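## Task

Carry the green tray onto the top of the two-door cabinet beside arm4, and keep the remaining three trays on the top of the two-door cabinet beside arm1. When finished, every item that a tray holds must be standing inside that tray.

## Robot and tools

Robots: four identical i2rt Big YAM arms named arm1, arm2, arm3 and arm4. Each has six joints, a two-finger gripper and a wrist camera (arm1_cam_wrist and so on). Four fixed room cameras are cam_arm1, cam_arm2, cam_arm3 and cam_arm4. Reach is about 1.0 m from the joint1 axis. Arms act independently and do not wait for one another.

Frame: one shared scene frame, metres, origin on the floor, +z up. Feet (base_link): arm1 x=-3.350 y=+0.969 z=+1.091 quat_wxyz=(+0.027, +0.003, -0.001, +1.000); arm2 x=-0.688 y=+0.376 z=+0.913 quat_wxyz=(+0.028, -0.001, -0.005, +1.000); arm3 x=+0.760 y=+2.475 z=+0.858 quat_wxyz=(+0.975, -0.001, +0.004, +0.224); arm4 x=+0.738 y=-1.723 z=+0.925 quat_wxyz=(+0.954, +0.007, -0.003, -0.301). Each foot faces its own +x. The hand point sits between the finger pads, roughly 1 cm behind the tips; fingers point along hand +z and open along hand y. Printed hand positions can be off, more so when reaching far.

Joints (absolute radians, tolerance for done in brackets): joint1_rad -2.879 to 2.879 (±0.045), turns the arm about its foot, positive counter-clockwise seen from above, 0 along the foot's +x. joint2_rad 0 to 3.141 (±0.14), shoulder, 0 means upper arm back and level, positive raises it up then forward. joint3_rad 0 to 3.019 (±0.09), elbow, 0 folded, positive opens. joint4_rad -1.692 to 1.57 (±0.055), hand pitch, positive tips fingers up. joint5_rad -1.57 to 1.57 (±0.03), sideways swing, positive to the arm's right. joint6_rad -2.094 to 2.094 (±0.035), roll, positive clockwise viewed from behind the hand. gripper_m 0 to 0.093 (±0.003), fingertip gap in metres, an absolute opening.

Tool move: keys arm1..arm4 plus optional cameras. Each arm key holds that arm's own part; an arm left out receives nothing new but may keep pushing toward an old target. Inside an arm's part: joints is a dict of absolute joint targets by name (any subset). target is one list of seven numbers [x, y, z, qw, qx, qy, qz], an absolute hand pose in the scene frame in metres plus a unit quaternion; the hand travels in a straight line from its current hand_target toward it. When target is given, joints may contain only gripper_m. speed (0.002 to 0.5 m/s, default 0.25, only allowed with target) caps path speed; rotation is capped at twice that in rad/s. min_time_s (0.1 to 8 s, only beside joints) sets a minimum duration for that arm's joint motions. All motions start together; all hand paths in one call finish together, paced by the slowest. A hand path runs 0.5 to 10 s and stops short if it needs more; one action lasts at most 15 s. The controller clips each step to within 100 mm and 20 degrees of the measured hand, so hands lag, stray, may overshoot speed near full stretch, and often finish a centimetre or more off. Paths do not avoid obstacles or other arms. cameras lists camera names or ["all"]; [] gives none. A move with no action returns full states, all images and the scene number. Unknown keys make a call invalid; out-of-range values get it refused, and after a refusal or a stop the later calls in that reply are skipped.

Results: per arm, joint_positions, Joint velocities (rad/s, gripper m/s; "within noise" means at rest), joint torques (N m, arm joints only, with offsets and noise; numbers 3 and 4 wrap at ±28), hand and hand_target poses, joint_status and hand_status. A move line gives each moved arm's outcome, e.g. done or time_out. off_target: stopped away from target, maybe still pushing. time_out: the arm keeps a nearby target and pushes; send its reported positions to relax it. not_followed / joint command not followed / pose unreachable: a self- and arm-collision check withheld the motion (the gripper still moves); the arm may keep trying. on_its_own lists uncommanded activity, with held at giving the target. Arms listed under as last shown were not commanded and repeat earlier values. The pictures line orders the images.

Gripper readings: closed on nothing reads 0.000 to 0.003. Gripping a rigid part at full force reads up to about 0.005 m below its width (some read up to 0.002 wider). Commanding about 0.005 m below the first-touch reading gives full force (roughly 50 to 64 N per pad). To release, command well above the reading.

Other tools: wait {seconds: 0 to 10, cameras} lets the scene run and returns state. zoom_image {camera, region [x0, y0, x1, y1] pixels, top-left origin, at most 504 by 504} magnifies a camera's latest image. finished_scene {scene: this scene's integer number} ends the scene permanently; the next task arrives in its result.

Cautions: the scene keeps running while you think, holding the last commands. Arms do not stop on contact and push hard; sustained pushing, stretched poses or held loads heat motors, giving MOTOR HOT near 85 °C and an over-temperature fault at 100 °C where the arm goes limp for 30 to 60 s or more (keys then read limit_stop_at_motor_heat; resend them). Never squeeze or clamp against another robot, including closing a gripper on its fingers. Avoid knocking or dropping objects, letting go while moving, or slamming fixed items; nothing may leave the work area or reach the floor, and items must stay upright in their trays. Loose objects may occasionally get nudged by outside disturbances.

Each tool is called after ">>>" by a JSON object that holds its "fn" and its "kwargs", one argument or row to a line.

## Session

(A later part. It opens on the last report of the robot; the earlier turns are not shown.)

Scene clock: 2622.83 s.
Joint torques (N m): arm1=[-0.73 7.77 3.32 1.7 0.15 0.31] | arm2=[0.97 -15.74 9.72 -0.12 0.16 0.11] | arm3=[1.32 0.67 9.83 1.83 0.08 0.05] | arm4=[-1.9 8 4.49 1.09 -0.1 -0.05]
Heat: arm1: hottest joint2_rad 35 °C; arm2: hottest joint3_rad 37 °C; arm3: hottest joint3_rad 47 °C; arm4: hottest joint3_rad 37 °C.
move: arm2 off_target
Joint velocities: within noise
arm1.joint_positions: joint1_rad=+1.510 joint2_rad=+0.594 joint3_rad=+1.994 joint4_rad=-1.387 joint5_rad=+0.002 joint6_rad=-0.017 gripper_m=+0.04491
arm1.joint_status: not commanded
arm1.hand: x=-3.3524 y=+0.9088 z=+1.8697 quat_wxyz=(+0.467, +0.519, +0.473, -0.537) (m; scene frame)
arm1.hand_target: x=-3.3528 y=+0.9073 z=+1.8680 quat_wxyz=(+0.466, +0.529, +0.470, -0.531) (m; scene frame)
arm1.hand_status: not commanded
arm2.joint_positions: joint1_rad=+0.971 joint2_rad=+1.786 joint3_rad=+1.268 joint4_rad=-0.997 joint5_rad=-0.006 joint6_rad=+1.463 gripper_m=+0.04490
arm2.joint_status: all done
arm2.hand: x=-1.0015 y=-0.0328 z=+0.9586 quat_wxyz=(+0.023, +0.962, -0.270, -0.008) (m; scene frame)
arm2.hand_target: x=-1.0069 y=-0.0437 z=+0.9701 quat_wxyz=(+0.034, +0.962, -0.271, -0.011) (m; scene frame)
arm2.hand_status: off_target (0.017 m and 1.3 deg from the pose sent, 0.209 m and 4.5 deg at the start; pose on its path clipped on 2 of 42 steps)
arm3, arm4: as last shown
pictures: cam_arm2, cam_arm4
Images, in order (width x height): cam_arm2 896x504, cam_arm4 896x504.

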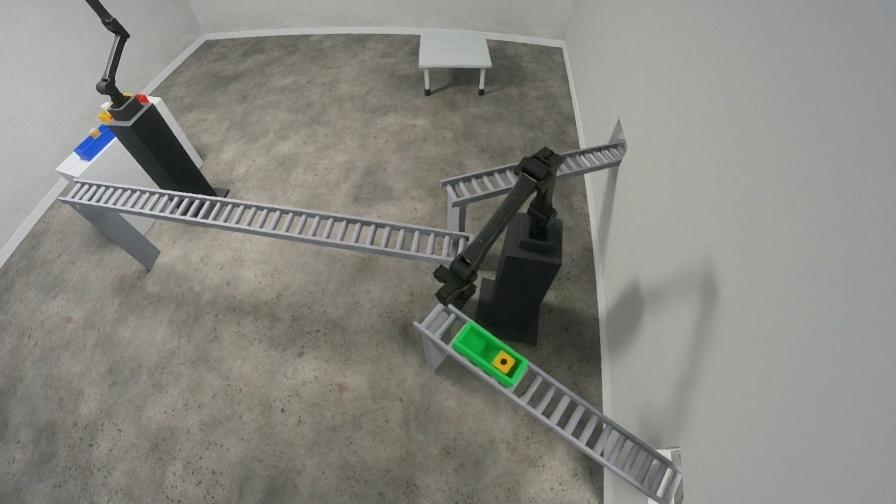

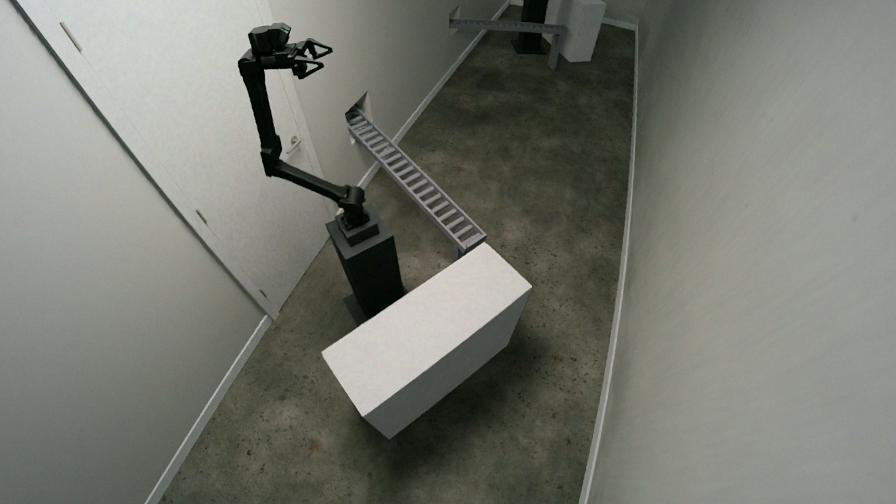

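>>> {"fn": "move", "kwargs": {
  "arm2": {"joints": {"joint1_rad": 0.8, "joint2_rad": 0.6, "joint3_rad": 2.0, "joint4_rad": -1.4, "joint5_rad": 0.0, "joint6_rad": 0.0}, "min_time_s": 4},
  "arm4": {"joints": {"joint1_rad": 1.489, "joint2_rad": 2.12, "joint3_rad": 1.38, "joint4_rad": -0.83, "joint5_rad": 0.0, "joint6_rad": -1.74}, "min_time_s": 4},
  "cameras": ["arm4_cam_wrist", "cam_arm4"]
}}

Scene clock: 2756.50 s.
Joint torques (N m): arm1=[-0.97 7.82 3.41 1.61 0.14 0.31] | arm2=[1.2 8.82 4.34 1.43 0.23 -0.04] | arm3=[1.44 0.62 9.84 1.84 0.08 0.05] | arm4=[-0.85 -21.07 6.9 0.31 -0.15 -0.07]
Heat: arm1: hottest joint2_rad 35 °C; arm2: hottest joint3_rad 39 °C; arm3: hottest joint3_rad 47 °C; arm4: hottest joint3_rad 37 °C.
move: arm2 done; arm4 done
Joint velocities: within noise
arm1: as last shown
arm2.joint_positions: joint1_rad=+0.810 joint2_rad=+0.592 joint3_rad=+1.990 joint4_rad=-1.391 joint5_rad=-0.003 joint6_rad=+0.015 gripper_m=+0.04491
arm2.joint_status: all done
arm2.hand: x=-0.7325 y=+0.3282 z=+1.6891 quat_wxyz=(+0.265, +0.658, +0.259, -0.656) (m; scene frame)
arm2.hand_target: x=-0.7342 y=+0.3281 z=+1.6895 quat_wxyz=(+0.255, +0.660, +0.260, -0.657) (m; scene frame)
arm2.hand_status: not commanded
arm3.joint_positions: joint1_rad=-0.464 joint2_rad=+0.621 joint3_rad=+1.351 joint4_rad=-1.179 joint5_rad=+0.120 joint6_rad=+0.657 gripper_m=+0.09396
arm3.joint_status: not commanded
arm3.hand: x=+1.0245 y=+2.4525 z=+1.4105 quat_wxyz=(-0.518, -0.307, -0.790, -0.118) (m; scene frame)
arm3.hand_target: x=+1.0214 y=+2.4526 z=+1.4256 quat_wxyz=(-0.531, -0.305, -0.781, -0.122) (m; scene frame)
arm3.hand_status: not commanded
arm4.joint_positions: joint1_rad=+1.487 joint2_rad=+2.115 joint3_rad=+1.381 joint4_rad=-0.843 joint5_rad=+0.004 joint6_rad=-1.730 gripper_m=+0.09398
arm4.joint_status: all done
arm4.hand: x=+1.0969 y=-1.2935 z=+0.8492 quat_wxyz=(-0.004, +0.964, -0.264, +0.004) (m; scene frame)
arm4.hand_target: x=+1.0968 y=-1.2912 z=+0.8462 quat_wxyz=(-0.007, +0.966, -0.259, +0.003) (m; scene frame)
arm4.hand_status: not commanded
pictures: arm4_cam_wrist, cam_arm4
Images, in order (width x height): arm4_cam_wrist 672x504, cam_arm4 896x504.

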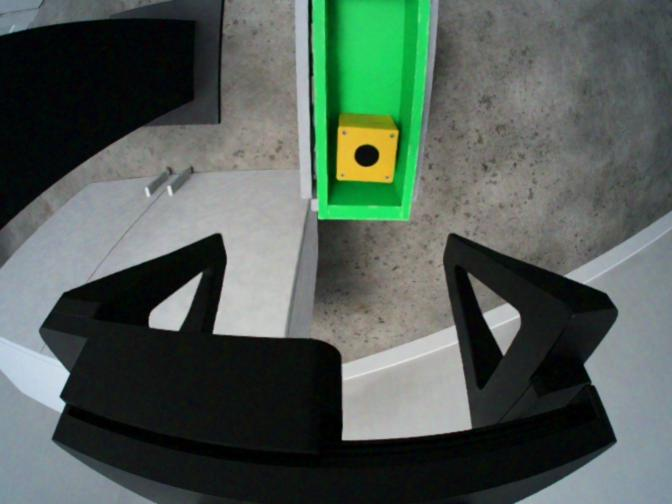

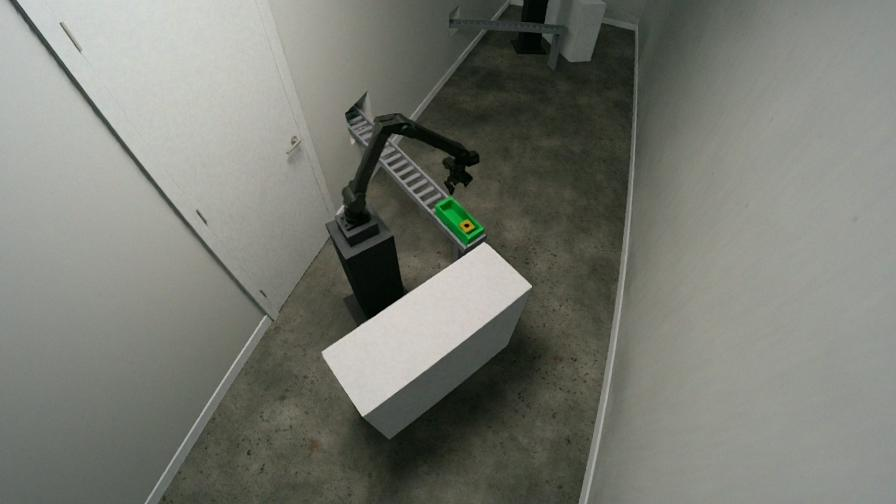

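>>> {"fn": "zoom_image", "kwargs": {
  "camera": "arm4_cam_wrist",
  "region": [270, 0, 470, 250]
}}

Scaled by 2.016 from the camera's 672x504 image, which has a finer 960x720 frame.

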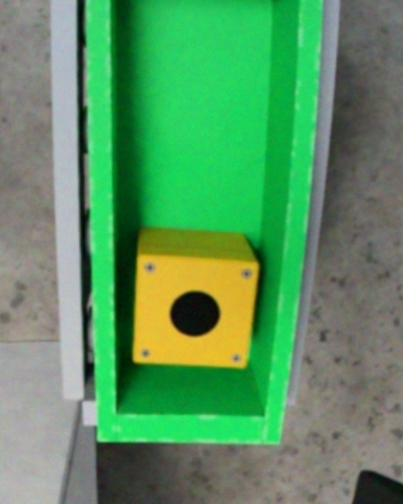

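>>> {"fn": "move", "kwargs": {
  "arm4": {"target": [1.0786, -1.2985, 0.70, 0.0, 0.96456, -0.26387, 0.0], "speed": 0.15, "joints": {"gripper_m": 0.06}},
  "cameras": ["arm4_cam_wrist"]
}}

>>> {"fn": "zoom_image", "kwargs": {
  "camera": "arm4_cam_wrist",
  "region": [230, 40, 450, 340]
}}

Scene clock: 2808.23 s.
Joint torques (N m): arm1=[-0.67 7.65 3.43 1.8 0.14 0.32] | arm2=[0.67 8.23 4.16 1.26 0.28 -0.1] | arm3=[1.32 0.73 9.84 1.84 0.08 0.05] | arm4=[-0.21 -20.37 6.11 0.28 -0.18 0.13]
Heat: arm1: hottest joint2_rad 35 °C; arm2: hottest joint3_rad 36 °C; arm3: hottest joint3_rad 47 °C; arm4: hottest joint3_rad 40 °C.
move: arm4 done
Joint velocities: within noise
arm1, arm2, arm3: as last shown
arm2.hand: x=-0.7325 y=+0.3282 z=+1.6891 quat_wxyz=(+0.264, +0.658, +0.259, -0.656) (m; scene frame)
arm4.joint_positions: joint1_rad=+1.497 joint2_rad=+2.372 joint3_rad=+1.350 joint4_rad=-0.578 joint5_rad=+0.004 joint6_rad=-1.722 gripper_m=+0.06006
arm4.joint_status: all done
arm4.hand: x=+1.0784 y=-1.3075 z=+0.7048 quat_wxyz=(+0.007, +0.965, -0.263, -0.001) (m; scene frame)
arm4.hand_target: x=+1.0785 y=-1.2985 z=+0.7003 quat_wxyz=(+0.000, +0.965, -0.264, +0.000) (m; scene frame)
arm4.hand_status: done (0.010 m and 0.8 deg from the pose sent, 0.150 m and 0.6 deg at the start)
pictures: arm4_cam_wrist
Images, in order (width x height): arm4_cam_wrist 672x504.

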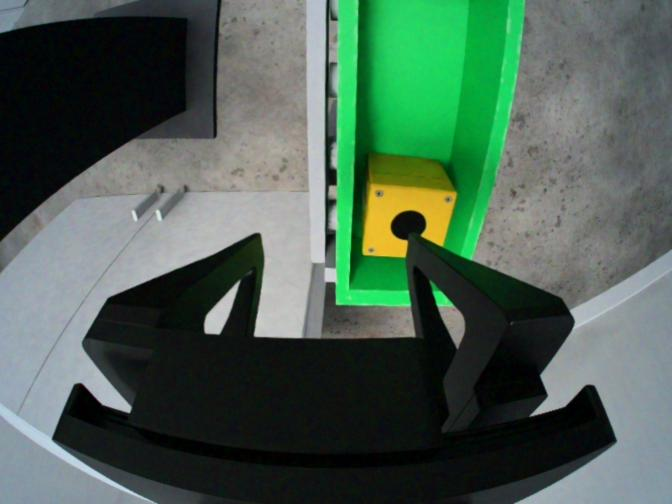

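Scaled by 1.680 from the camera's 672x504 image, which has a finer 960x720 frame.

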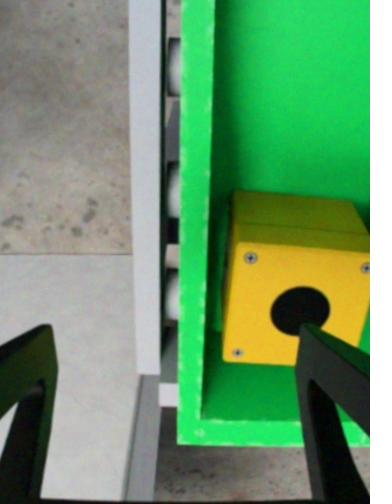

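>>> {"fn": "move", "kwargs": {
  "arm4": {"target": [1.0788, -1.2905, 0.574, 0.0, 0.96456, -0.26387, 0.0], "speed": 0.12},
  "cameras": ["arm4_cam_wrist"]
}}

Scene clock: 2843.23 s.
Joint torques (N m): arm1=[-0.67 7.71 3.36 1.74 0.15 0.31] | arm2=[-0.32 8.82 4.25 1.13 0.28 -0.09] | arm3=[1.32 0.67 9.84 1.78 0.08 0.05] | arm4=[-0.38 -21.07 5.97 0.1 -0.19 0.14]
Heat: arm1: hottest joint2_rad 35 °C; arm2: hottest joint3_rad 35 °C; arm3: hottest joint3_rad 47 °C; arm4: hottest joint3_rad 38 °C.
move: arm4 off_target
Joint velocities: within noise
arm1, arm2, arm3: as last shown
arm4.joint_positions: joint1_rad=+1.506 joint2_rad=+2.664 joint3_rad=+1.509 joint4_rad=-0.449 joint5_rad=+0.004 joint6_rad=-1.713 gripper_m=+0.06006
arm4.joint_status: not commanded
arm4.hand: x=+1.0772 y=-1.3016 z=+0.5802 quat_wxyz=(+0.009, +0.965, -0.264, -0.002) (m; scene frame)
arm4.hand_target: x=+1.0786 y=-1.2906 z=+0.5745 quat_wxyz=(+0.000, +0.965, -0.264, +0.000) (m; scene frame)
arm4.hand_status: off_target (0.013 m and 1.1 deg from the pose sent, 0.132 m and 0.8 deg at the start)
pictures: arm4_cam_wrist
Images, in order (width x height): arm4_cam_wrist 672x504.

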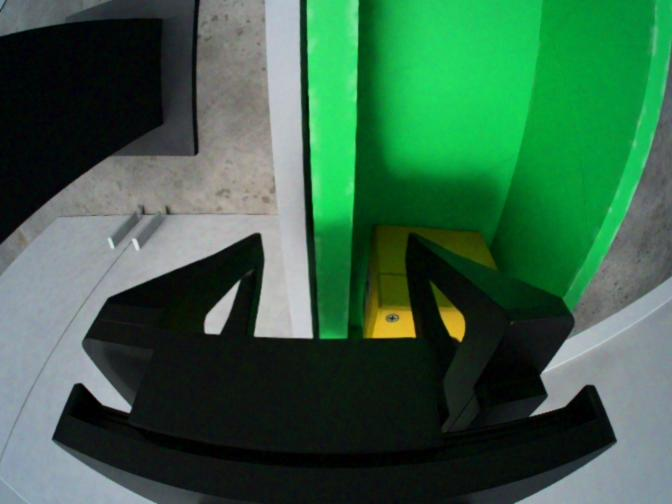

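>>> {"fn": "zoom_image", "kwargs": {
  "camera": "arm4_cam_wrist",
  "region": [240, 180, 540, 350]
}}

>>> {"fn": "zoom_image", "kwargs": {
  "camera": "arm4_cam_wrist",
  "region": [320, 200, 480, 345]
}}

Scaled by 1.680 from the camera's 672x504 image, which has a finer 960x720 frame.

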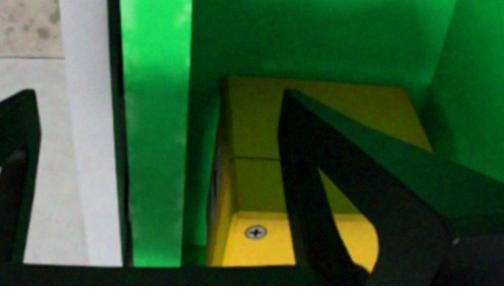

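Scaled by 3.150 from the camera's 672x504 image, which has a finer 960x720 frame.

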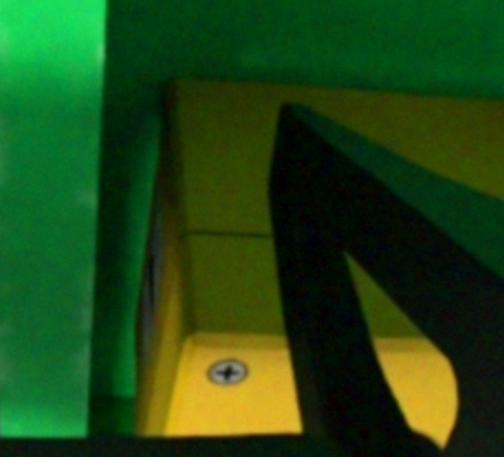

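>>> {"fn": "move", "kwargs": {
  "arm4": {"joints": {"gripper_m": 0.005}},
  "cameras": []
}}

>>> {"fn": "move", "kwargs": {
  "arm4": {"target": [1.0786, -1.2906, 0.70, 0.0, 0.96456, -0.26387, 0.0], "speed": 0.1},
  "cameras": ["arm4_cam_wrist", "cam_arm4"]
}}

Scene clock: 2919.40 s.
Joint torques (N m): arm1=[-0.73 7.77 3.37 1.72 0.15 0.32] | arm2=[0.15 8.53 4.26 1.54 0.3 -0.09] | arm3=[1.38 0.67 9.84 1.83 0.08 0.06] | arm4=[-0.26 -20.95 6.04 0.1 -0.13 0.11]
Heat: arm1: hottest joint2_rad 34 °C; arm2: hottest joint3_rad 34 °C; arm3: hottest joint3_rad 47 °C; arm4: hottest joint3_rad 38 °C.
move: arm4 off_target
Joint velocities: within noise
arm1, arm2, arm3: as last shown
arm4.joint_positions: joint1_rad=+1.506 joint2_rad=+2.662 joint3_rad=+1.509 joint4_rad=-0.448 joint5_rad=+0.003 joint6_rad=-1.711 gripper_m=+0.01129
arm4.joint_status: gripper_m off_target (ended at +0.01132, target +0.00500)
arm4.hand: x=+1.0777 y=-1.3007 z=+0.5811 quat_wxyz=(+0.008, +0.964, -0.264, -0.002) (m; scene frame)
arm4.hand_target: x=+1.0786 y=-1.2907 z=+0.5743 quat_wxyz=(+0.000, +0.965, -0.264, +0.000) (m; scene frame)
arm4.hand_status: not commanded
pictures: none
No camera images: "cameras" was empty.

Scene clock: 2921.43 s.
Joint torques (N m): arm1=[-1.08 7.77 3.4 1.73 0.15 0.31] | arm2=[0.26 8.59 4.4 1.43 0.24 -0.11] | arm3=[1.38 0.67 9.81 1.84 0.08 0.06] | arm4=[-0.09 -26.4 5 -0.53 -0.03 0.13]
Heat: arm1: hottest joint2_rad 34 °C; arm2: hottest joint3_rad 34 °C; arm3: hottest joint3_rad 47 °C; arm4: hottest joint3_rad 38 °C.
move: arm4 off_target
Joint velocities: within noise
arm1, arm2, arm3: as last shown
arm4.joint_positions: joint1_rad=+1.506 joint2_rad=+2.445 joint3_rad=+1.383 joint4_rad=-0.571 joint5_rad=-0.001 joint6_rad=-1.711 gripper_m=+0.01116
arm4.joint_status: not commanded
arm4.hand: x=+1.0704 y=-1.3087 z=+0.6737 quat_wxyz=(+0.021, +0.964, -0.264, -0.009) (m; scene frame)
arm4.hand_target: x=+1.0783 y=-1.2909 z=+0.6995 quat_wxyz=(+0.000, +0.965, -0.264, +0.000) (m; scene frame)
arm4.hand_status: off_target (0.033 m and 2.6 deg from the pose sent, 0.119 m and 0.9 deg at the start)
pictures: arm4_cam_wrist, cam_arm4
Images, in order (width x height): arm4_cam_wrist 672x504, cam_arm4 896x504.

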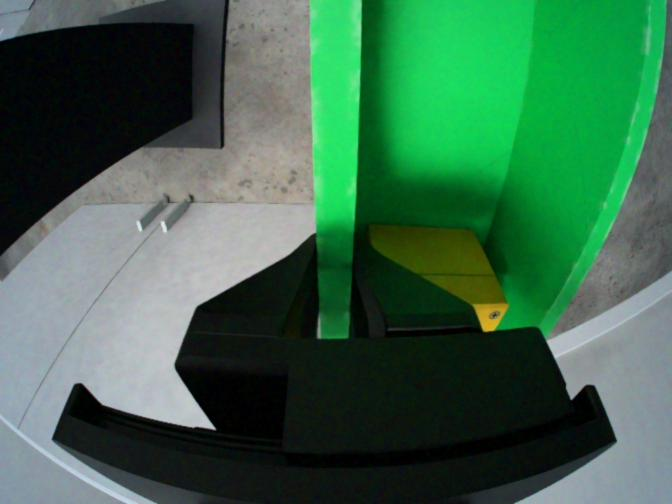

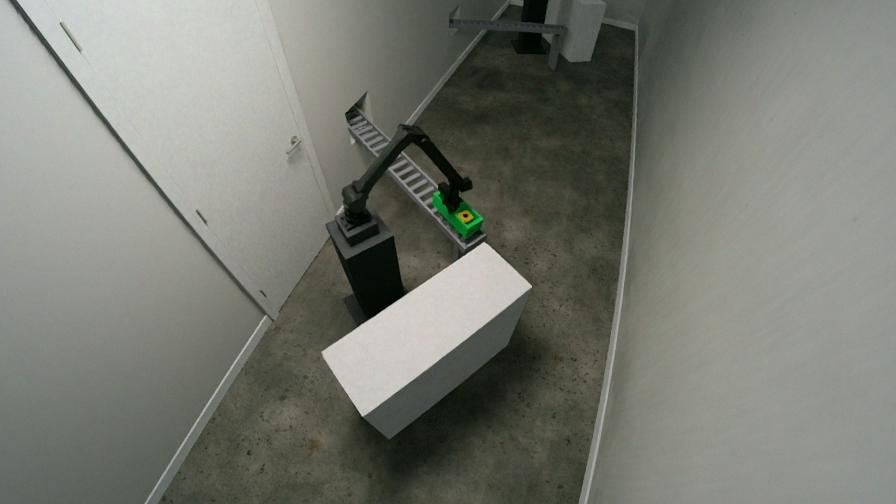

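>>> {"fn": "move", "kwargs": {
  "arm4": {"target": [1.0786, -1.2906, 1.065, -0.0235, 0.9623, -0.2633, 0.0636], "speed": 0.16},
  "cameras": ["arm4_cam_wrist", "cam_arm4"]
}}

Scene clock: 2935.80 s.
Joint torques (N m): arm1=[-0.79 7.88 3.37 1.73 0.15 0.32] | arm2=[0.26 9.17 4.22 1.18 0.24 -0.1] | arm3=[1.38 0.73 9.84 1.8 0.08 0.06] | arm4=[-0.15 -21.66 14.83 -0.51 0.47 0.16]
Heat: arm1: hottest joint2_rad 34 °C; arm2: hottest joint3_rad 34 °C; arm3: hottest joint3_rad 47 °C; arm4: hottest joint2_rad 39 °C.
move: arm4 off_target
Joint velocities: within noise
arm1, arm2, arm3: as last shown
arm4.joint_positions: joint1_rad=+1.537 joint2_rad=+1.804 joint3_rad=+1.394 joint4_rad=-1.198 joint5_rad=+0.088 joint6_rad=-1.689 gripper_m=+0.01116
arm4.joint_status: not commanded
arm4.hand: x=+1.0601 y=-1.3201 z=+1.0172 quat_wxyz=(+0.027, +0.965, -0.259, +0.037) (m; scene frame)
arm4.hand_target: x=+1.0759 y=-1.2937 z=+1.0659 quat_wxyz=(-0.024, +0.962, -0.263, +0.063) (m; scene frame)
arm4.hand_status: off_target (0.059 m and 6.5 deg from the pose sent, 0.392 m and 9.8 deg at the start; pose on its path clipped on 1 of 95 steps)
pictures: arm4_cam_wrist, cam_arm4
Images, in order (width x height): arm4_cam_wrist 672x504, cam_arm4 896x504.

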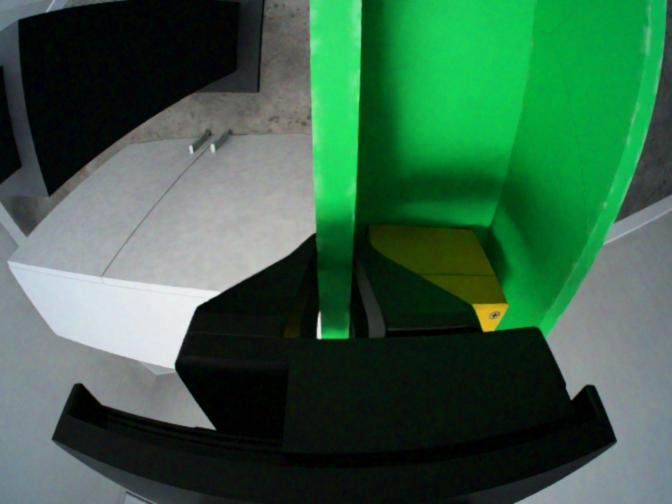

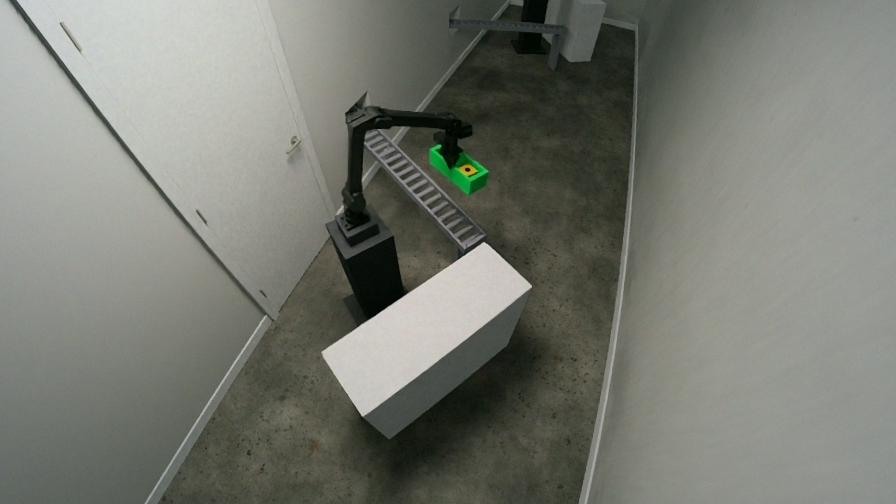

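>>> {"fn": "move", "kwargs": {
  "arm4": {"joints": {"joint1_rad": 0.18, "joint6_rad": -1.46}, "min_time_s": 5},
  "cameras": ["arm4_cam_wrist", "cam_arm4"]
}}

>>> {"fn": "zoom_image", "kwargs": {
  "camera": "cam_arm4",
  "region": [300, 150, 560, 450]
}}

Scene clock: 2952.63 s.
Joint torques (N m): arm1=[-0.73 7.71 3.36 1.74 0.14 0.32] | arm2=[0.62 9 4.12 1.46 0.22 -0.13] | arm3=[1.38 0.62 9.85 1.83 0.08 0.05] | arm4=[-0.62 -21.71 14.8 -0.43 0.36 0.17]
Heat: arm1: hottest joint2_rad 34 °C; arm2: hottest joint3_rad 34 °C; arm3: hottest joint3_rad 47 °C; arm4: hottest joint3_rad 45 °C.
move: arm4 done
Joint velocities: within noise
arm1, arm2, arm3: as last shown
arm4.joint_positions: joint1_rad=+0.178 joint2_rad=+1.804 joint3_rad=+1.394 joint4_rad=-1.198 joint5_rad=+0.091 joint6_rad=-1.472 gripper_m=+0.01116
arm4.joint_status: all done
arm4.hand: x=+1.1993 y=-1.9549 z=+1.0111 quat_wxyz=(+0.040, +0.497, -0.867, +0.008) (m; scene frame)
arm4.hand_target: x=+1.2270 y=-1.9690 z=+1.0595 quat_wxyz=(+0.011, +0.489, -0.870, +0.057) (m; scene frame)
arm4.hand_status: not commanded
pictures: arm4_cam_wrist, cam_arm4
Images, in order (width x height): arm4_cam_wrist 672x504, cam_arm4 896x504.

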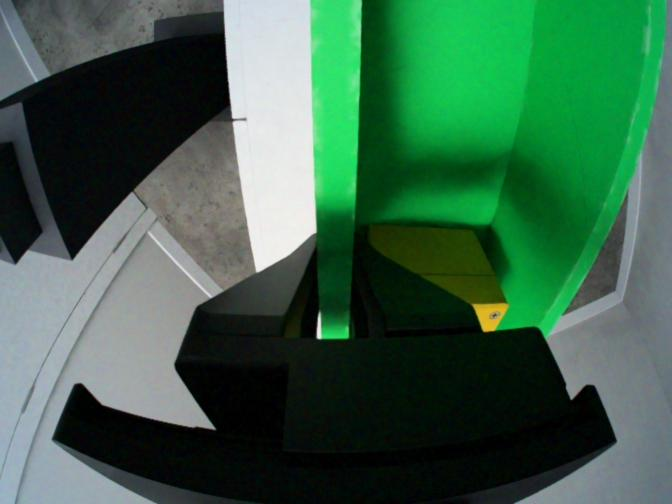

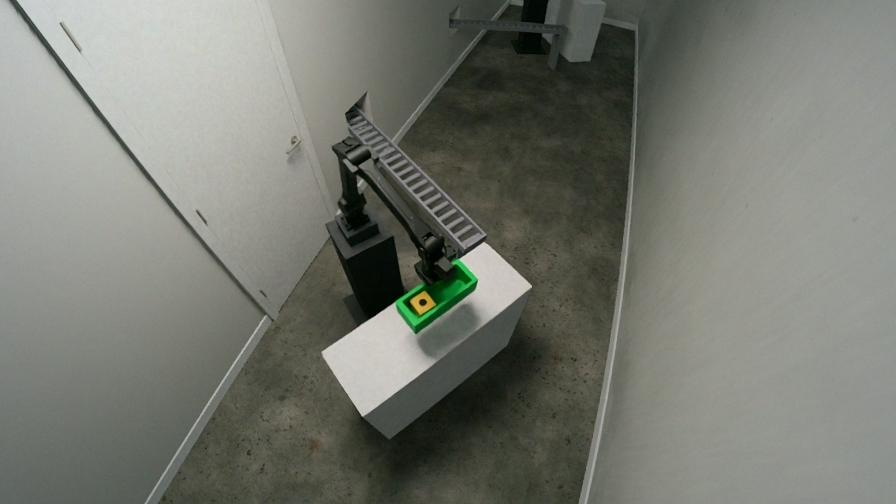

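Scaled by 1.680 from the camera's 896x504 image, which has a finer 1280x720 frame.

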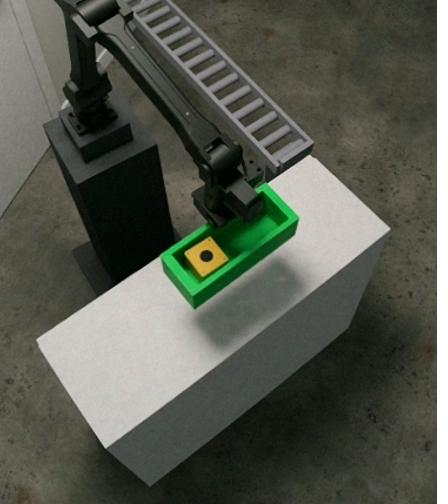

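>>> {"fn": "move", "kwargs": {
  "arm4": {"target": [1.222, -1.966, 0.945, 0.011, 0.489, -0.870, 0.057], "speed": 0.12},
  "cameras": ["cam_arm4"]
}}

>>> {"fn": "zoom_image", "kwargs": {
  "camera": "cam_arm4",
  "region": [370, 220, 520, 370]
}}

Scene clock: 2981.37 s.
Joint torques (N m): arm1=[-0.91 7.77 3.37 1.65 0.14 0.32] | arm2=[0.03 8.47 4.29 1.47 0.28 -0.12] | arm3=[1.38 0.62 9.85 1.83 0.08 0.05] | arm4=[-0.73 -21.36 8.75 0.59 0.35 0.15]
Heat: arm1: hottest joint2_rad 34 °C; arm2: hottest joint3_rad 33 °C; arm3: hottest joint3_rad 47 °C; arm4: hottest joint3_rad 53 °C.
move: arm4 off_target
Joint velocities: within noise
arm1.joint_positions: joint1_rad=+1.510 joint2_rad=+0.594 joint3_rad=+1.994 joint4_rad=-1.387 joint5_rad=+0.002 joint6_rad=-0.017 gripper_m=+0.04491
arm1.joint_status: not commanded
arm1.hand: x=-3.3524 y=+0.9088 z=+1.8697 quat_wxyz=(+0.467, +0.519, +0.473, -0.537) (m; scene frame)
arm1.hand_target: x=-3.3528 y=+0.9073 z=+1.8680 quat_wxyz=(+0.466, +0.529, +0.470, -0.531) (m; scene frame)
arm1.hand_status: not commanded
arm2, arm3: as last shown
arm4.joint_positions: joint1_rad=+0.178 joint2_rad=+1.902 joint3_rad=+1.292 joint4_rad=-0.945 joint5_rad=+0.091 joint6_rad=-1.472 gripper_m=+0.01116
arm4.joint_status: not commanded
arm4.hand: x=+1.2090 y=-1.9580 z=+0.9276 quat_wxyz=(+0.025, +0.496, -0.868, +0.030) (m; scene frame)
arm4.hand_target: x=+1.2215 y=-1.9658 z=+0.9453 quat_wxyz=(+0.011, +0.489, -0.870, +0.057) (m; scene frame)
arm4.hand_status: off_target (0.023 m and 3.6 deg from the pose sent, 0.071 m and 6.6 deg at the start)
pictures: cam_arm4
Images, in order (width x height): cam_arm4 896x504.

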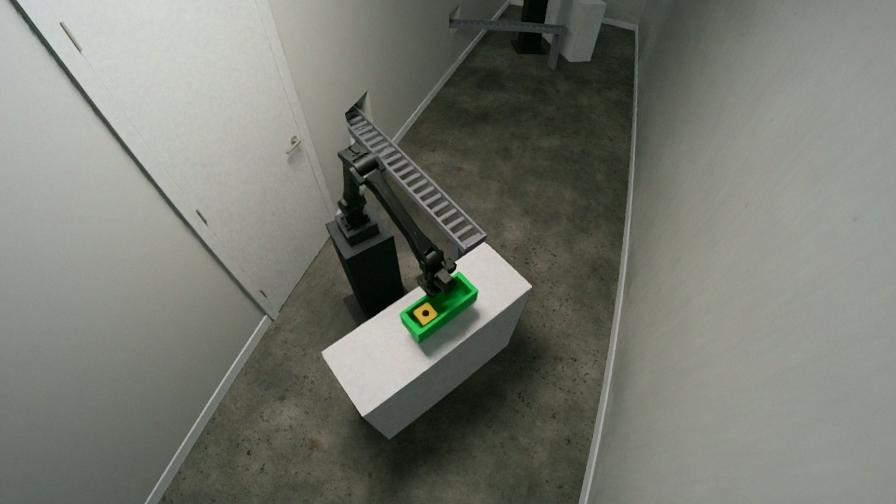

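Scaled by 3.360 from the camera's 896x504 image, which has a finer 1280x720 frame.

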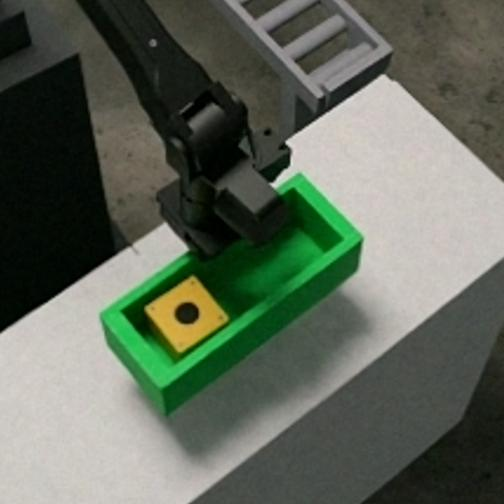

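>>> {"fn": "move", "kwargs": {
  "arm4": {"target": [1.222, -1.966, 0.905, 0.011, 0.489, -0.870, 0.057], "speed": 0.08},
  "cameras": ["cam_arm4"]
}}

>>> {"fn": "zoom_image", "kwargs": {
  "camera": "cam_arm4",
  "region": [370, 220, 520, 370]
}}

Scene clock: 2995.97 s.
Joint torques (N m): arm1=[-0.91 7.88 3.36 1.68 0.14 0.31] | arm2=[-0.15 8.12 4.29 1.28 0.23 -0.08] | arm3=[1.38 0.73 9.84 1.83 0.08 0.06] | arm4=[-0.97 -21.48 8.31 0.65 0.34 0.14]
Heat: arm1: hottest joint2_rad 34 °C; arm2: hottest joint3_rad 33 °C; arm3: hottest joint3_rad 47 °C; arm4: hottest joint3_rad 52 °C.
move: arm4 off_target
Joint velocities: within noise
arm1: as last shown
arm2.joint_positions: joint1_rad=+0.810 joint2_rad=+0.592 joint3_rad=+1.990 joint4_rad=-1.391 joint5_rad=-0.003 joint6_rad=+0.015 gripper_m=+0.04491
arm2.joint_status: not commanded
arm2.hand: x=-0.7325 y=+0.3282 z=+1.6891 quat_wxyz=(+0.264, +0.658, +0.259, -0.656) (m; scene frame)
arm2.hand_target: x=-0.7342 y=+0.3281 z=+1.6895 quat_wxyz=(+0.255, +0.660, +0.260, -0.657) (m; scene frame)
arm2.hand_status: not commanded
arm3.joint_positions: joint1_rad=-0.464 joint2_rad=+0.621 joint3_rad=+1.351 joint4_rad=-1.179 joint5_rad=+0.120 joint6_rad=+0.657 gripper_m=+0.09396
arm3.joint_status: not commanded
arm3.hand: x=+1.0245 y=+2.4525 z=+1.4105 quat_wxyz=(-0.518, -0.307, -0.790, -0.118) (m; scene frame)
arm3.hand_target: x=+1.0214 y=+2.4526 z=+1.4256 quat_wxyz=(-0.531, -0.305, -0.781, -0.122) (m; scene frame)
arm3.hand_status: not commanded
arm4.joint_positions: joint1_rad=+0.178 joint2_rad=+1.962 joint3_rad=+1.260 joint4_rad=-0.853 joint5_rad=+0.091 joint6_rad=-1.472 gripper_m=+0.01116
arm4.joint_status: not commanded
arm4.hand: x=+1.2080 y=-1.9569 z=+0.8879 quat_wxyz=(+0.025, +0.496, -0.868, +0.030) (m; scene frame)
arm4.hand_target: x=+1.2215 y=-1.9658 z=+0.9052 quat_wxyz=(+0.011, +0.489, -0.870, +0.057) (m; scene frame)
arm4.hand_status: off_target (0.024 m and 3.6 deg from the pose sent, 0.027 m and 3.6 deg at the start)
pictures: cam_arm4
Images, in order (width x height): cam_arm4 896x504.

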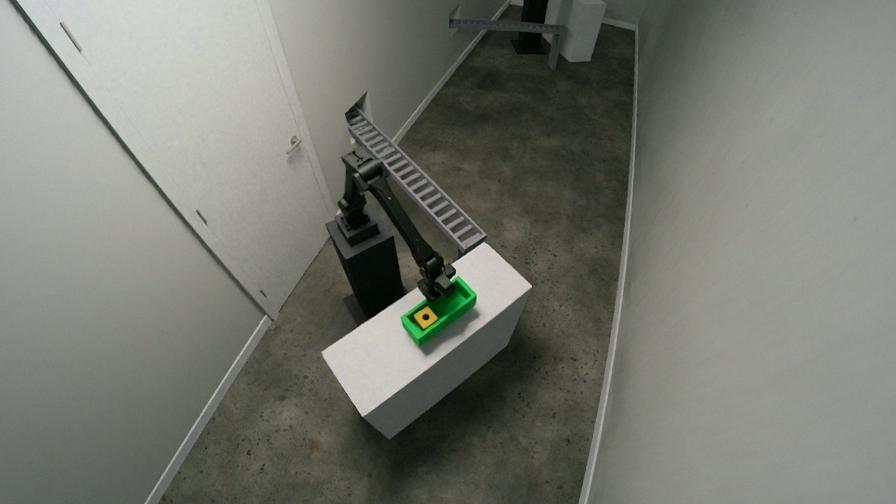

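Scaled by 3.360 from the camera's 896x504 image, which has a finer 1280x720 frame.

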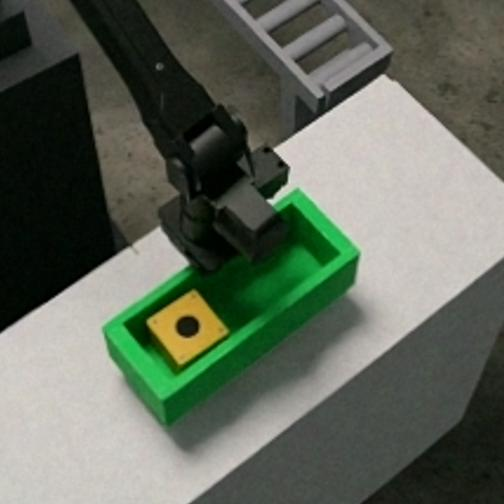

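>>> {"fn": "move", "kwargs": {
  "arm4": {"target": [1.222, -1.966, 0.885, 0.011, 0.489, -0.870, 0.057], "speed": 0.06},
  "cameras": []
}}

>>> {"fn": "move", "kwargs": {
  "arm4": {"target": [1.222, -1.966, 0.872, 0.011, 0.489, -0.870, 0.057], "speed": 0.05},
  "cameras": ["cam_arm4"]
}}

>>> {"fn": "zoom_image", "kwargs": {
  "camera": "cam_arm4",
  "region": [370, 220, 520, 370]
}}

Scene clock: 3003.77 s.
Joint torques (N m): arm1=[-0.67 7.71 3.4 1.73 0.16 0.32] | arm2=[0.21 9.23 4.42 1.85 0.22 -0.06] | arm3=[1.44 0.79 9.83 1.83 0.08 0.05] | arm4=[-0.85 -21.54 7.86 0.69 0.36 0.14]
Heat: arm1: hottest joint2_rad 34 °C; arm2: hottest joint3_rad 33 °C; arm3: hottest joint3_rad 47 °C; arm4: hottest joint3_rad 50 °C.
move: arm4 off_target
Joint velocities: within noise
arm1, arm2, arm3: as last shown
arm4.joint_positions: joint1_rad=+0.178 joint2_rad=+1.990 joint3_rad=+1.251 joint4_rad=-0.809 joint5_rad=+0.091 joint6_rad=-1.472 gripper_m=+0.01116
arm4.joint_status: not commanded
arm4.hand: x=+1.2093 y=-1.9572 z=+0.8713 quat_wxyz=(+0.023, +0.496, -0.868, +0.033) (m; scene frame)
arm4.hand_target: x=+1.2215 y=-1.9659 z=+0.8853 quat_wxyz=(+0.011, +0.489, -0.870, +0.057) (m; scene frame)
arm4.hand_status: off_target (0.021 m and 3.2 deg from the pose sent, 0.017 m and 3.5 deg at the start)
pictures: none
No camera images: "cameras" was empty.

Scene clock: 3004.87 s.
Joint torques (N m): arm1=[-0.97 7.88 3.43 1.73 0.15 0.31] | arm2=[-0.73 9.41 4.12 1.39 0.3 -0.1] | arm3=[1.32 0.73 9.81 1.85 0.07 0.05] | arm4=[-1.14 -21.13 7.54 0.7 0.36 0.13]
Heat: arm1: hottest joint2_rad 34 °C; arm2: hottest joint3_rad 33 °C; arm3: hottest joint3_rad 47 °C; arm4: hottest joint3_rad 49 °C.
move: arm4 off_target
Joint velocities: within noise
arm1, arm2, arm3: as last shown
arm4.joint_positions: joint1_rad=+0.178 joint2_rad=+2.011 joint3_rad=+1.247 joint4_rad=-0.780 joint5_rad=+0.091 joint6_rad=-1.472 gripper_m=+0.01116
arm4.joint_status: not commanded
arm4.hand: x=+1.2105 y=-1.9576 z=+0.8599 quat_wxyz=(+0.022, +0.495, -0.868, +0.035) (m; scene frame)
arm4.hand_target: x=+1.2216 y=-1.9659 z=+0.8722 quat_wxyz=(+0.011, +0.489, -0.870, +0.057) (m; scene frame)
arm4.hand_status: off_target (0.019 m and 3.0 deg from the pose sent, 0.015 m and 3.2 deg at the start)
pictures: cam_arm4
Images, in order (width x height): cam_arm4 896x504.

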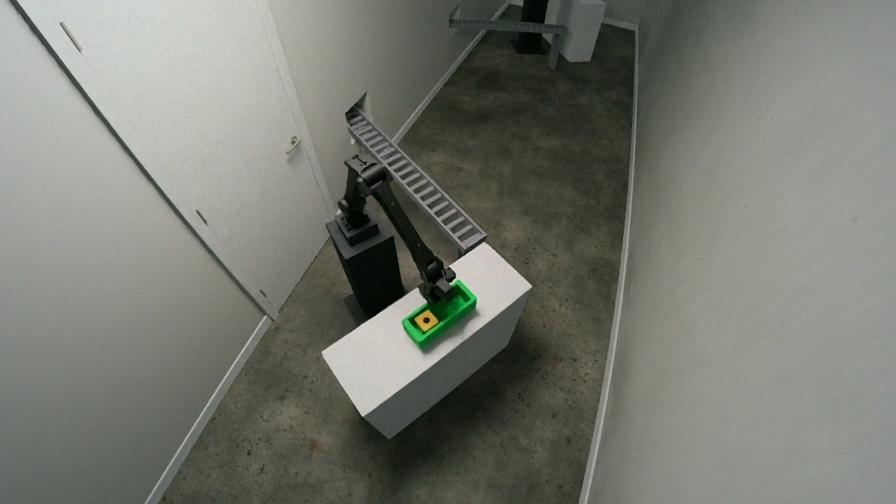

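Scaled by 3.360 from the camera's 896x504 image, which has a finer 1280x720 frame.

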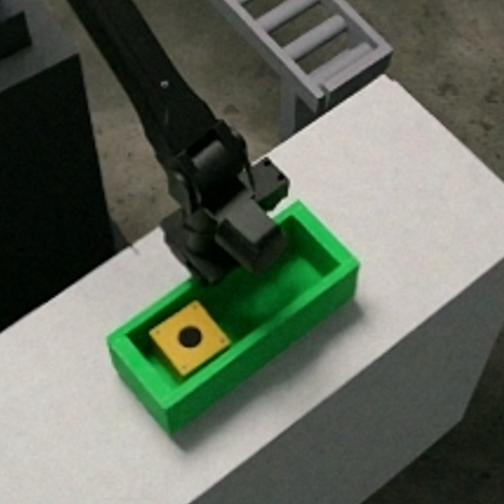

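>>> {"fn": "move", "kwargs": {
  "arm4": {"target": [1.222, -1.966, 0.862, 0.011, 0.489, -0.870, 0.057], "speed": 0.05},
  "cameras": []
}}

>>> {"fn": "move", "kwargs": {
  "arm4": {"target": [1.222, -1.966, 0.853, 0.011, 0.489, -0.870, 0.057], "speed": 0.05},
  "cameras": ["cam_arm4", "arm4_cam_wrist"]
}}

>>> {"fn": "zoom_image", "kwargs": {
  "camera": "cam_arm4",
  "region": [370, 220, 520, 370]
}}

Scene clock: 3015.90 s.
Joint torques (N m): arm1=[-0.73 7.71 3.33 1.7 0.16 0.31] | arm2=[-0.5 9.58 4.38 1.54 0.3 -0.1] | arm3=[1.32 0.67 9.81 1.83 0.08 0.05] | arm4=[-1.08 -21.3 7.46 0.66 0.35 0.12]
Heat: arm1: hottest joint2_rad 34 °C; arm2: hottest joint3_rad 33 °C; arm3: hottest joint3_rad 47 °C; arm4: hottest joint3_rad 48 °C.
move: arm4 off_target
Joint velocities: within noise
arm1, arm2, arm3: as last shown
arm4.joint_positions: joint1_rad=+0.178 joint2_rad=+2.028 joint3_rad=+1.244 joint4_rad=-0.759 joint5_rad=+0.091 joint6_rad=-1.472 gripper_m=+0.01116
arm4.joint_status: not commanded
arm4.hand: x=+1.2107 y=-1.9575 z=+0.8504 quat_wxyz=(+0.022, +0.495, -0.868, +0.035) (m; scene frame)
arm4.hand_target: x=+1.2217 y=-1.9660 z=+0.8623 quat_wxyz=(+0.011, +0.489, -0.870, +0.057) (m; scene frame)
arm4.hand_status: off_target (0.018 m and 2.9 deg from the pose sent, 0.014 m and 3.0 deg at the start)
pictures: none
No camera images: "cameras" was empty.

Scene clock: 3016.87 s.
Joint torques (N m): arm1=[-0.73 7.71 3.43 1.74 0.14 0.31] | arm2=[0.44 8.82 4.27 1.09 0.19 -0.14] | arm3=[1.38 0.73 9.85 1.83 0.08 0.06] | arm4=[-1.14 -21.01 7.1 0.9 0.3 0.13]
Heat: arm1: hottest joint2_rad 34 °C; arm2: hottest joint3_rad 33 °C; arm3: hottest joint3_rad 47 °C; arm4: hottest joint3_rad 48 °C.
move: arm4 off_target
Joint velocities: within noise
arm1, arm2, arm3: as last shown
arm4.joint_positions: joint1_rad=+0.178 joint2_rad=+2.039 joint3_rad=+1.244 joint4_rad=-0.741 joint5_rad=+0.092 joint6_rad=-1.472 gripper_m=+0.01116
arm4.joint_status: not commanded
arm4.hand: x=+1.2123 y=-1.9585 z=+0.8448 quat_wxyz=(+0.021, +0.495, -0.868, +0.038) (m; scene frame)
arm4.hand_target: x=+1.2218 y=-1.9660 z=+0.8533 quat_wxyz=(+0.011, +0.489, -0.870, +0.057) (m; scene frame)
arm4.hand_status: off_target (0.015 m and 2.6 deg from the pose sent, 0.014 m and 2.9 deg at the start)
pictures: arm4_cam_wrist, cam_arm4
Images, in order (width x height): arm4_cam_wrist 672x504, cam_arm4 896x504.

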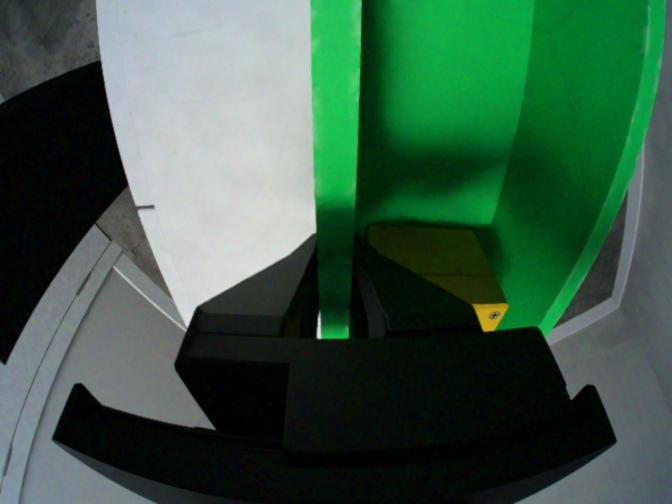

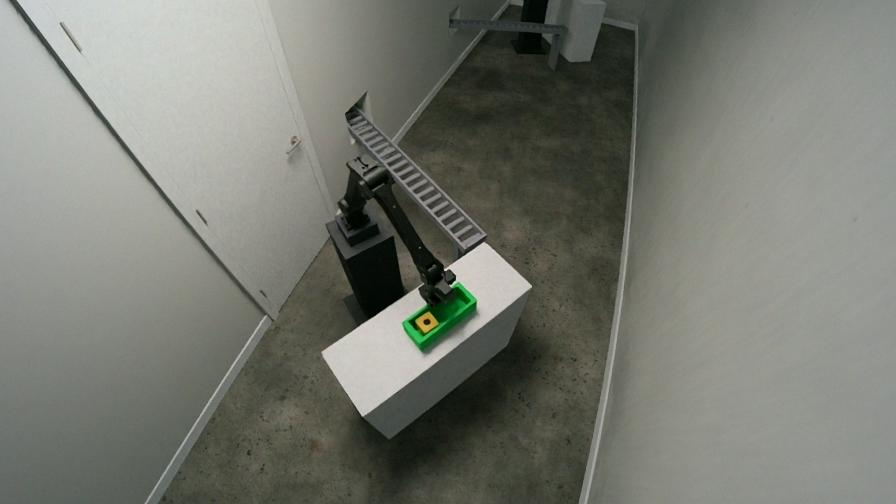

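Scaled by 3.360 from the camera's 896x504 image, which has a finer 1280x720 frame.

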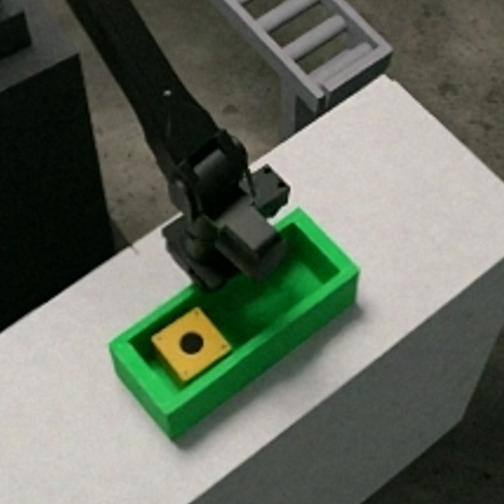

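>>> {"fn": "move", "kwargs": {
  "arm4": {"target": [1.222, -1.966, 0.844, 0.011, 0.489, -0.870, 0.057], "speed": 0.05},
  "cameras": []
}}

>>> {"fn": "move", "kwargs": {
  "arm4": {"target": [1.222, -1.966, 0.836, 0.011, 0.489, -0.870, 0.057], "speed": 0.05},
  "cameras": ["cam_arm4", "arm4_cam_wrist"]
}}

>>> {"fn": "zoom_image", "kwargs": {
  "camera": "cam_arm4",
  "region": [370, 220, 520, 370]
}}

Scene clock: 3046.30 s.
Joint torques (N m): arm1=[-0.85 7.77 3.37 1.74 0.14 0.32] | arm2=[0.09 8.7 4.26 1.35 0.3 -0.12] | arm3=[1.38 0.62 9.85 1.81 0.08 0.05] | arm4=[-1.14 -19.19 7.06 0.99 0.26 0.13]
Heat: arm1: hottest joint2_rad 34 °C; arm2: hottest joint3_rad 33 °C; arm3: hottest joint3_rad 47 °C; arm4: hottest joint3_rad 43 °C.
move: arm4 done
Joint velocities: within noise
arm1, arm2, arm3: as last shown
arm4.joint_positions: joint1_rad=+0.178 joint2_rad=+2.040 joint3_rad=+1.244 joint4_rad=-0.727 joint5_rad=+0.093 joint6_rad=-1.472 gripper_m=+0.01116
arm4.joint_status: not commanded
arm4.hand: x=+1.2155 y=-1.9601 z=+0.8446 quat_wxyz=(+0.017, +0.495, -0.868, +0.044) (m; scene frame)
arm4.hand_target: x=+1.2219 y=-1.9660 z=+0.8441 quat_wxyz=(+0.011, +0.489, -0.870, +0.057) (m; scene frame)
arm4.hand_status: done (0.009 m and 1.8 deg from the pose sent, 0.012 m and 2.6 deg at the start)
pictures: none
No camera images: "cameras" was empty.

Scene clock: 3047.27 s.
Joint torques (N m): arm1=[-0.67 7.77 3.4 1.73 0.14 0.3] | arm2=[-0.62 9.76 4.33 1.65 0.24 -0.07] | arm3=[1.38 0.62 9.87 1.81 0.08 0.05] | arm4=[-1.38 -18.43 6.79 1.17 0.23 0.12]
Heat: arm1: hottest joint2_rad 34 °C; arm2: hottest joint3_rad 33 °C; arm3: hottest joint3_rad 47 °C; arm4: hottest joint3_rad 43 °C.
move: arm4 done
Joint velocities: within noise
arm1, arm2, arm3: as last shown
arm4.joint_positions: joint1_rad=+0.178 joint2_rad=+2.040 joint3_rad=+1.244 joint4_rad=-0.714 joint5_rad=+0.094 joint6_rad=-1.472 gripper_m=+0.01116
arm4.joint_status: not commanded
arm4.hand: x=+1.2181 y=-1.9615 z=+0.8446 quat_wxyz=(+0.014, +0.494, -0.868, +0.049) (m; scene frame)
arm4.hand_target: x=+1.2218 y=-1.9660 z=+0.8363 quat_wxyz=(+0.011, +0.489, -0.870, +0.057) (m; scene frame)
arm4.hand_status: done (0.010 m and 1.2 deg from the pose sent, 0.012 m and 1.8 deg at the start)
pictures: arm4_cam_wrist, cam_arm4
Images, in order (width x height): arm4_cam_wrist 672x504, cam_arm4 896x504.

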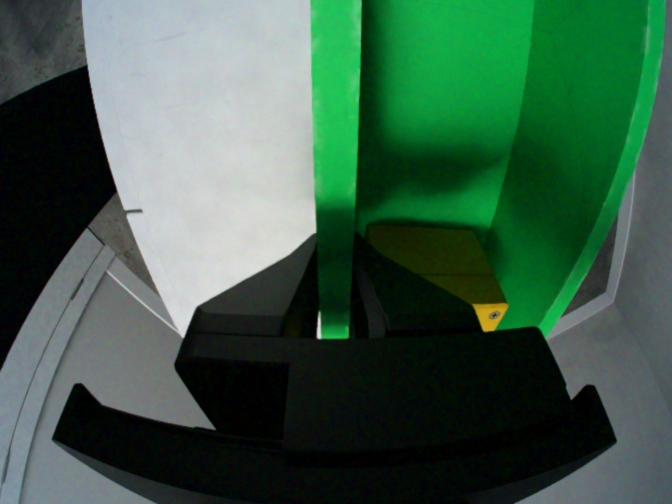

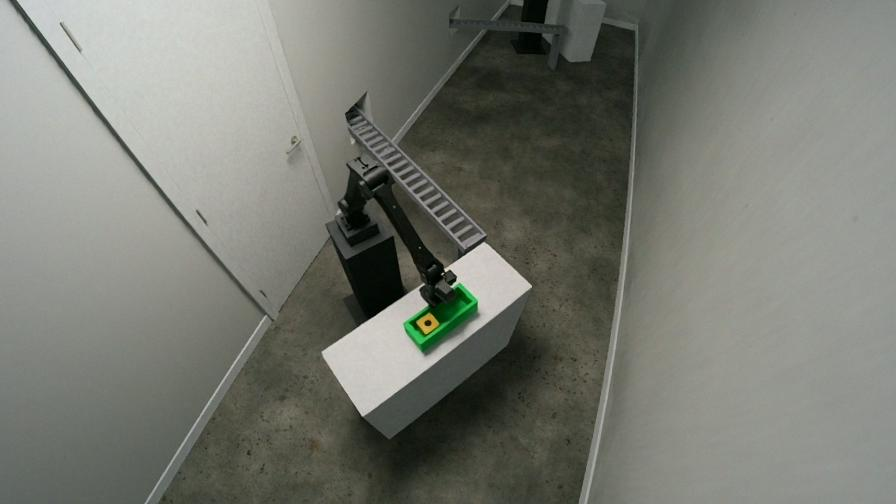

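Scaled by 3.360 from the camera's 896x504 image, which has a finer 1280x720 frame.

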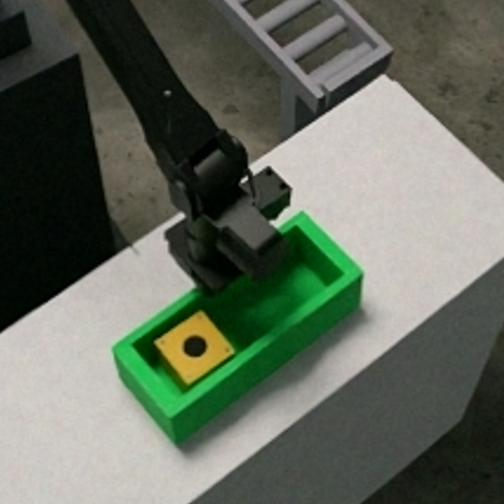

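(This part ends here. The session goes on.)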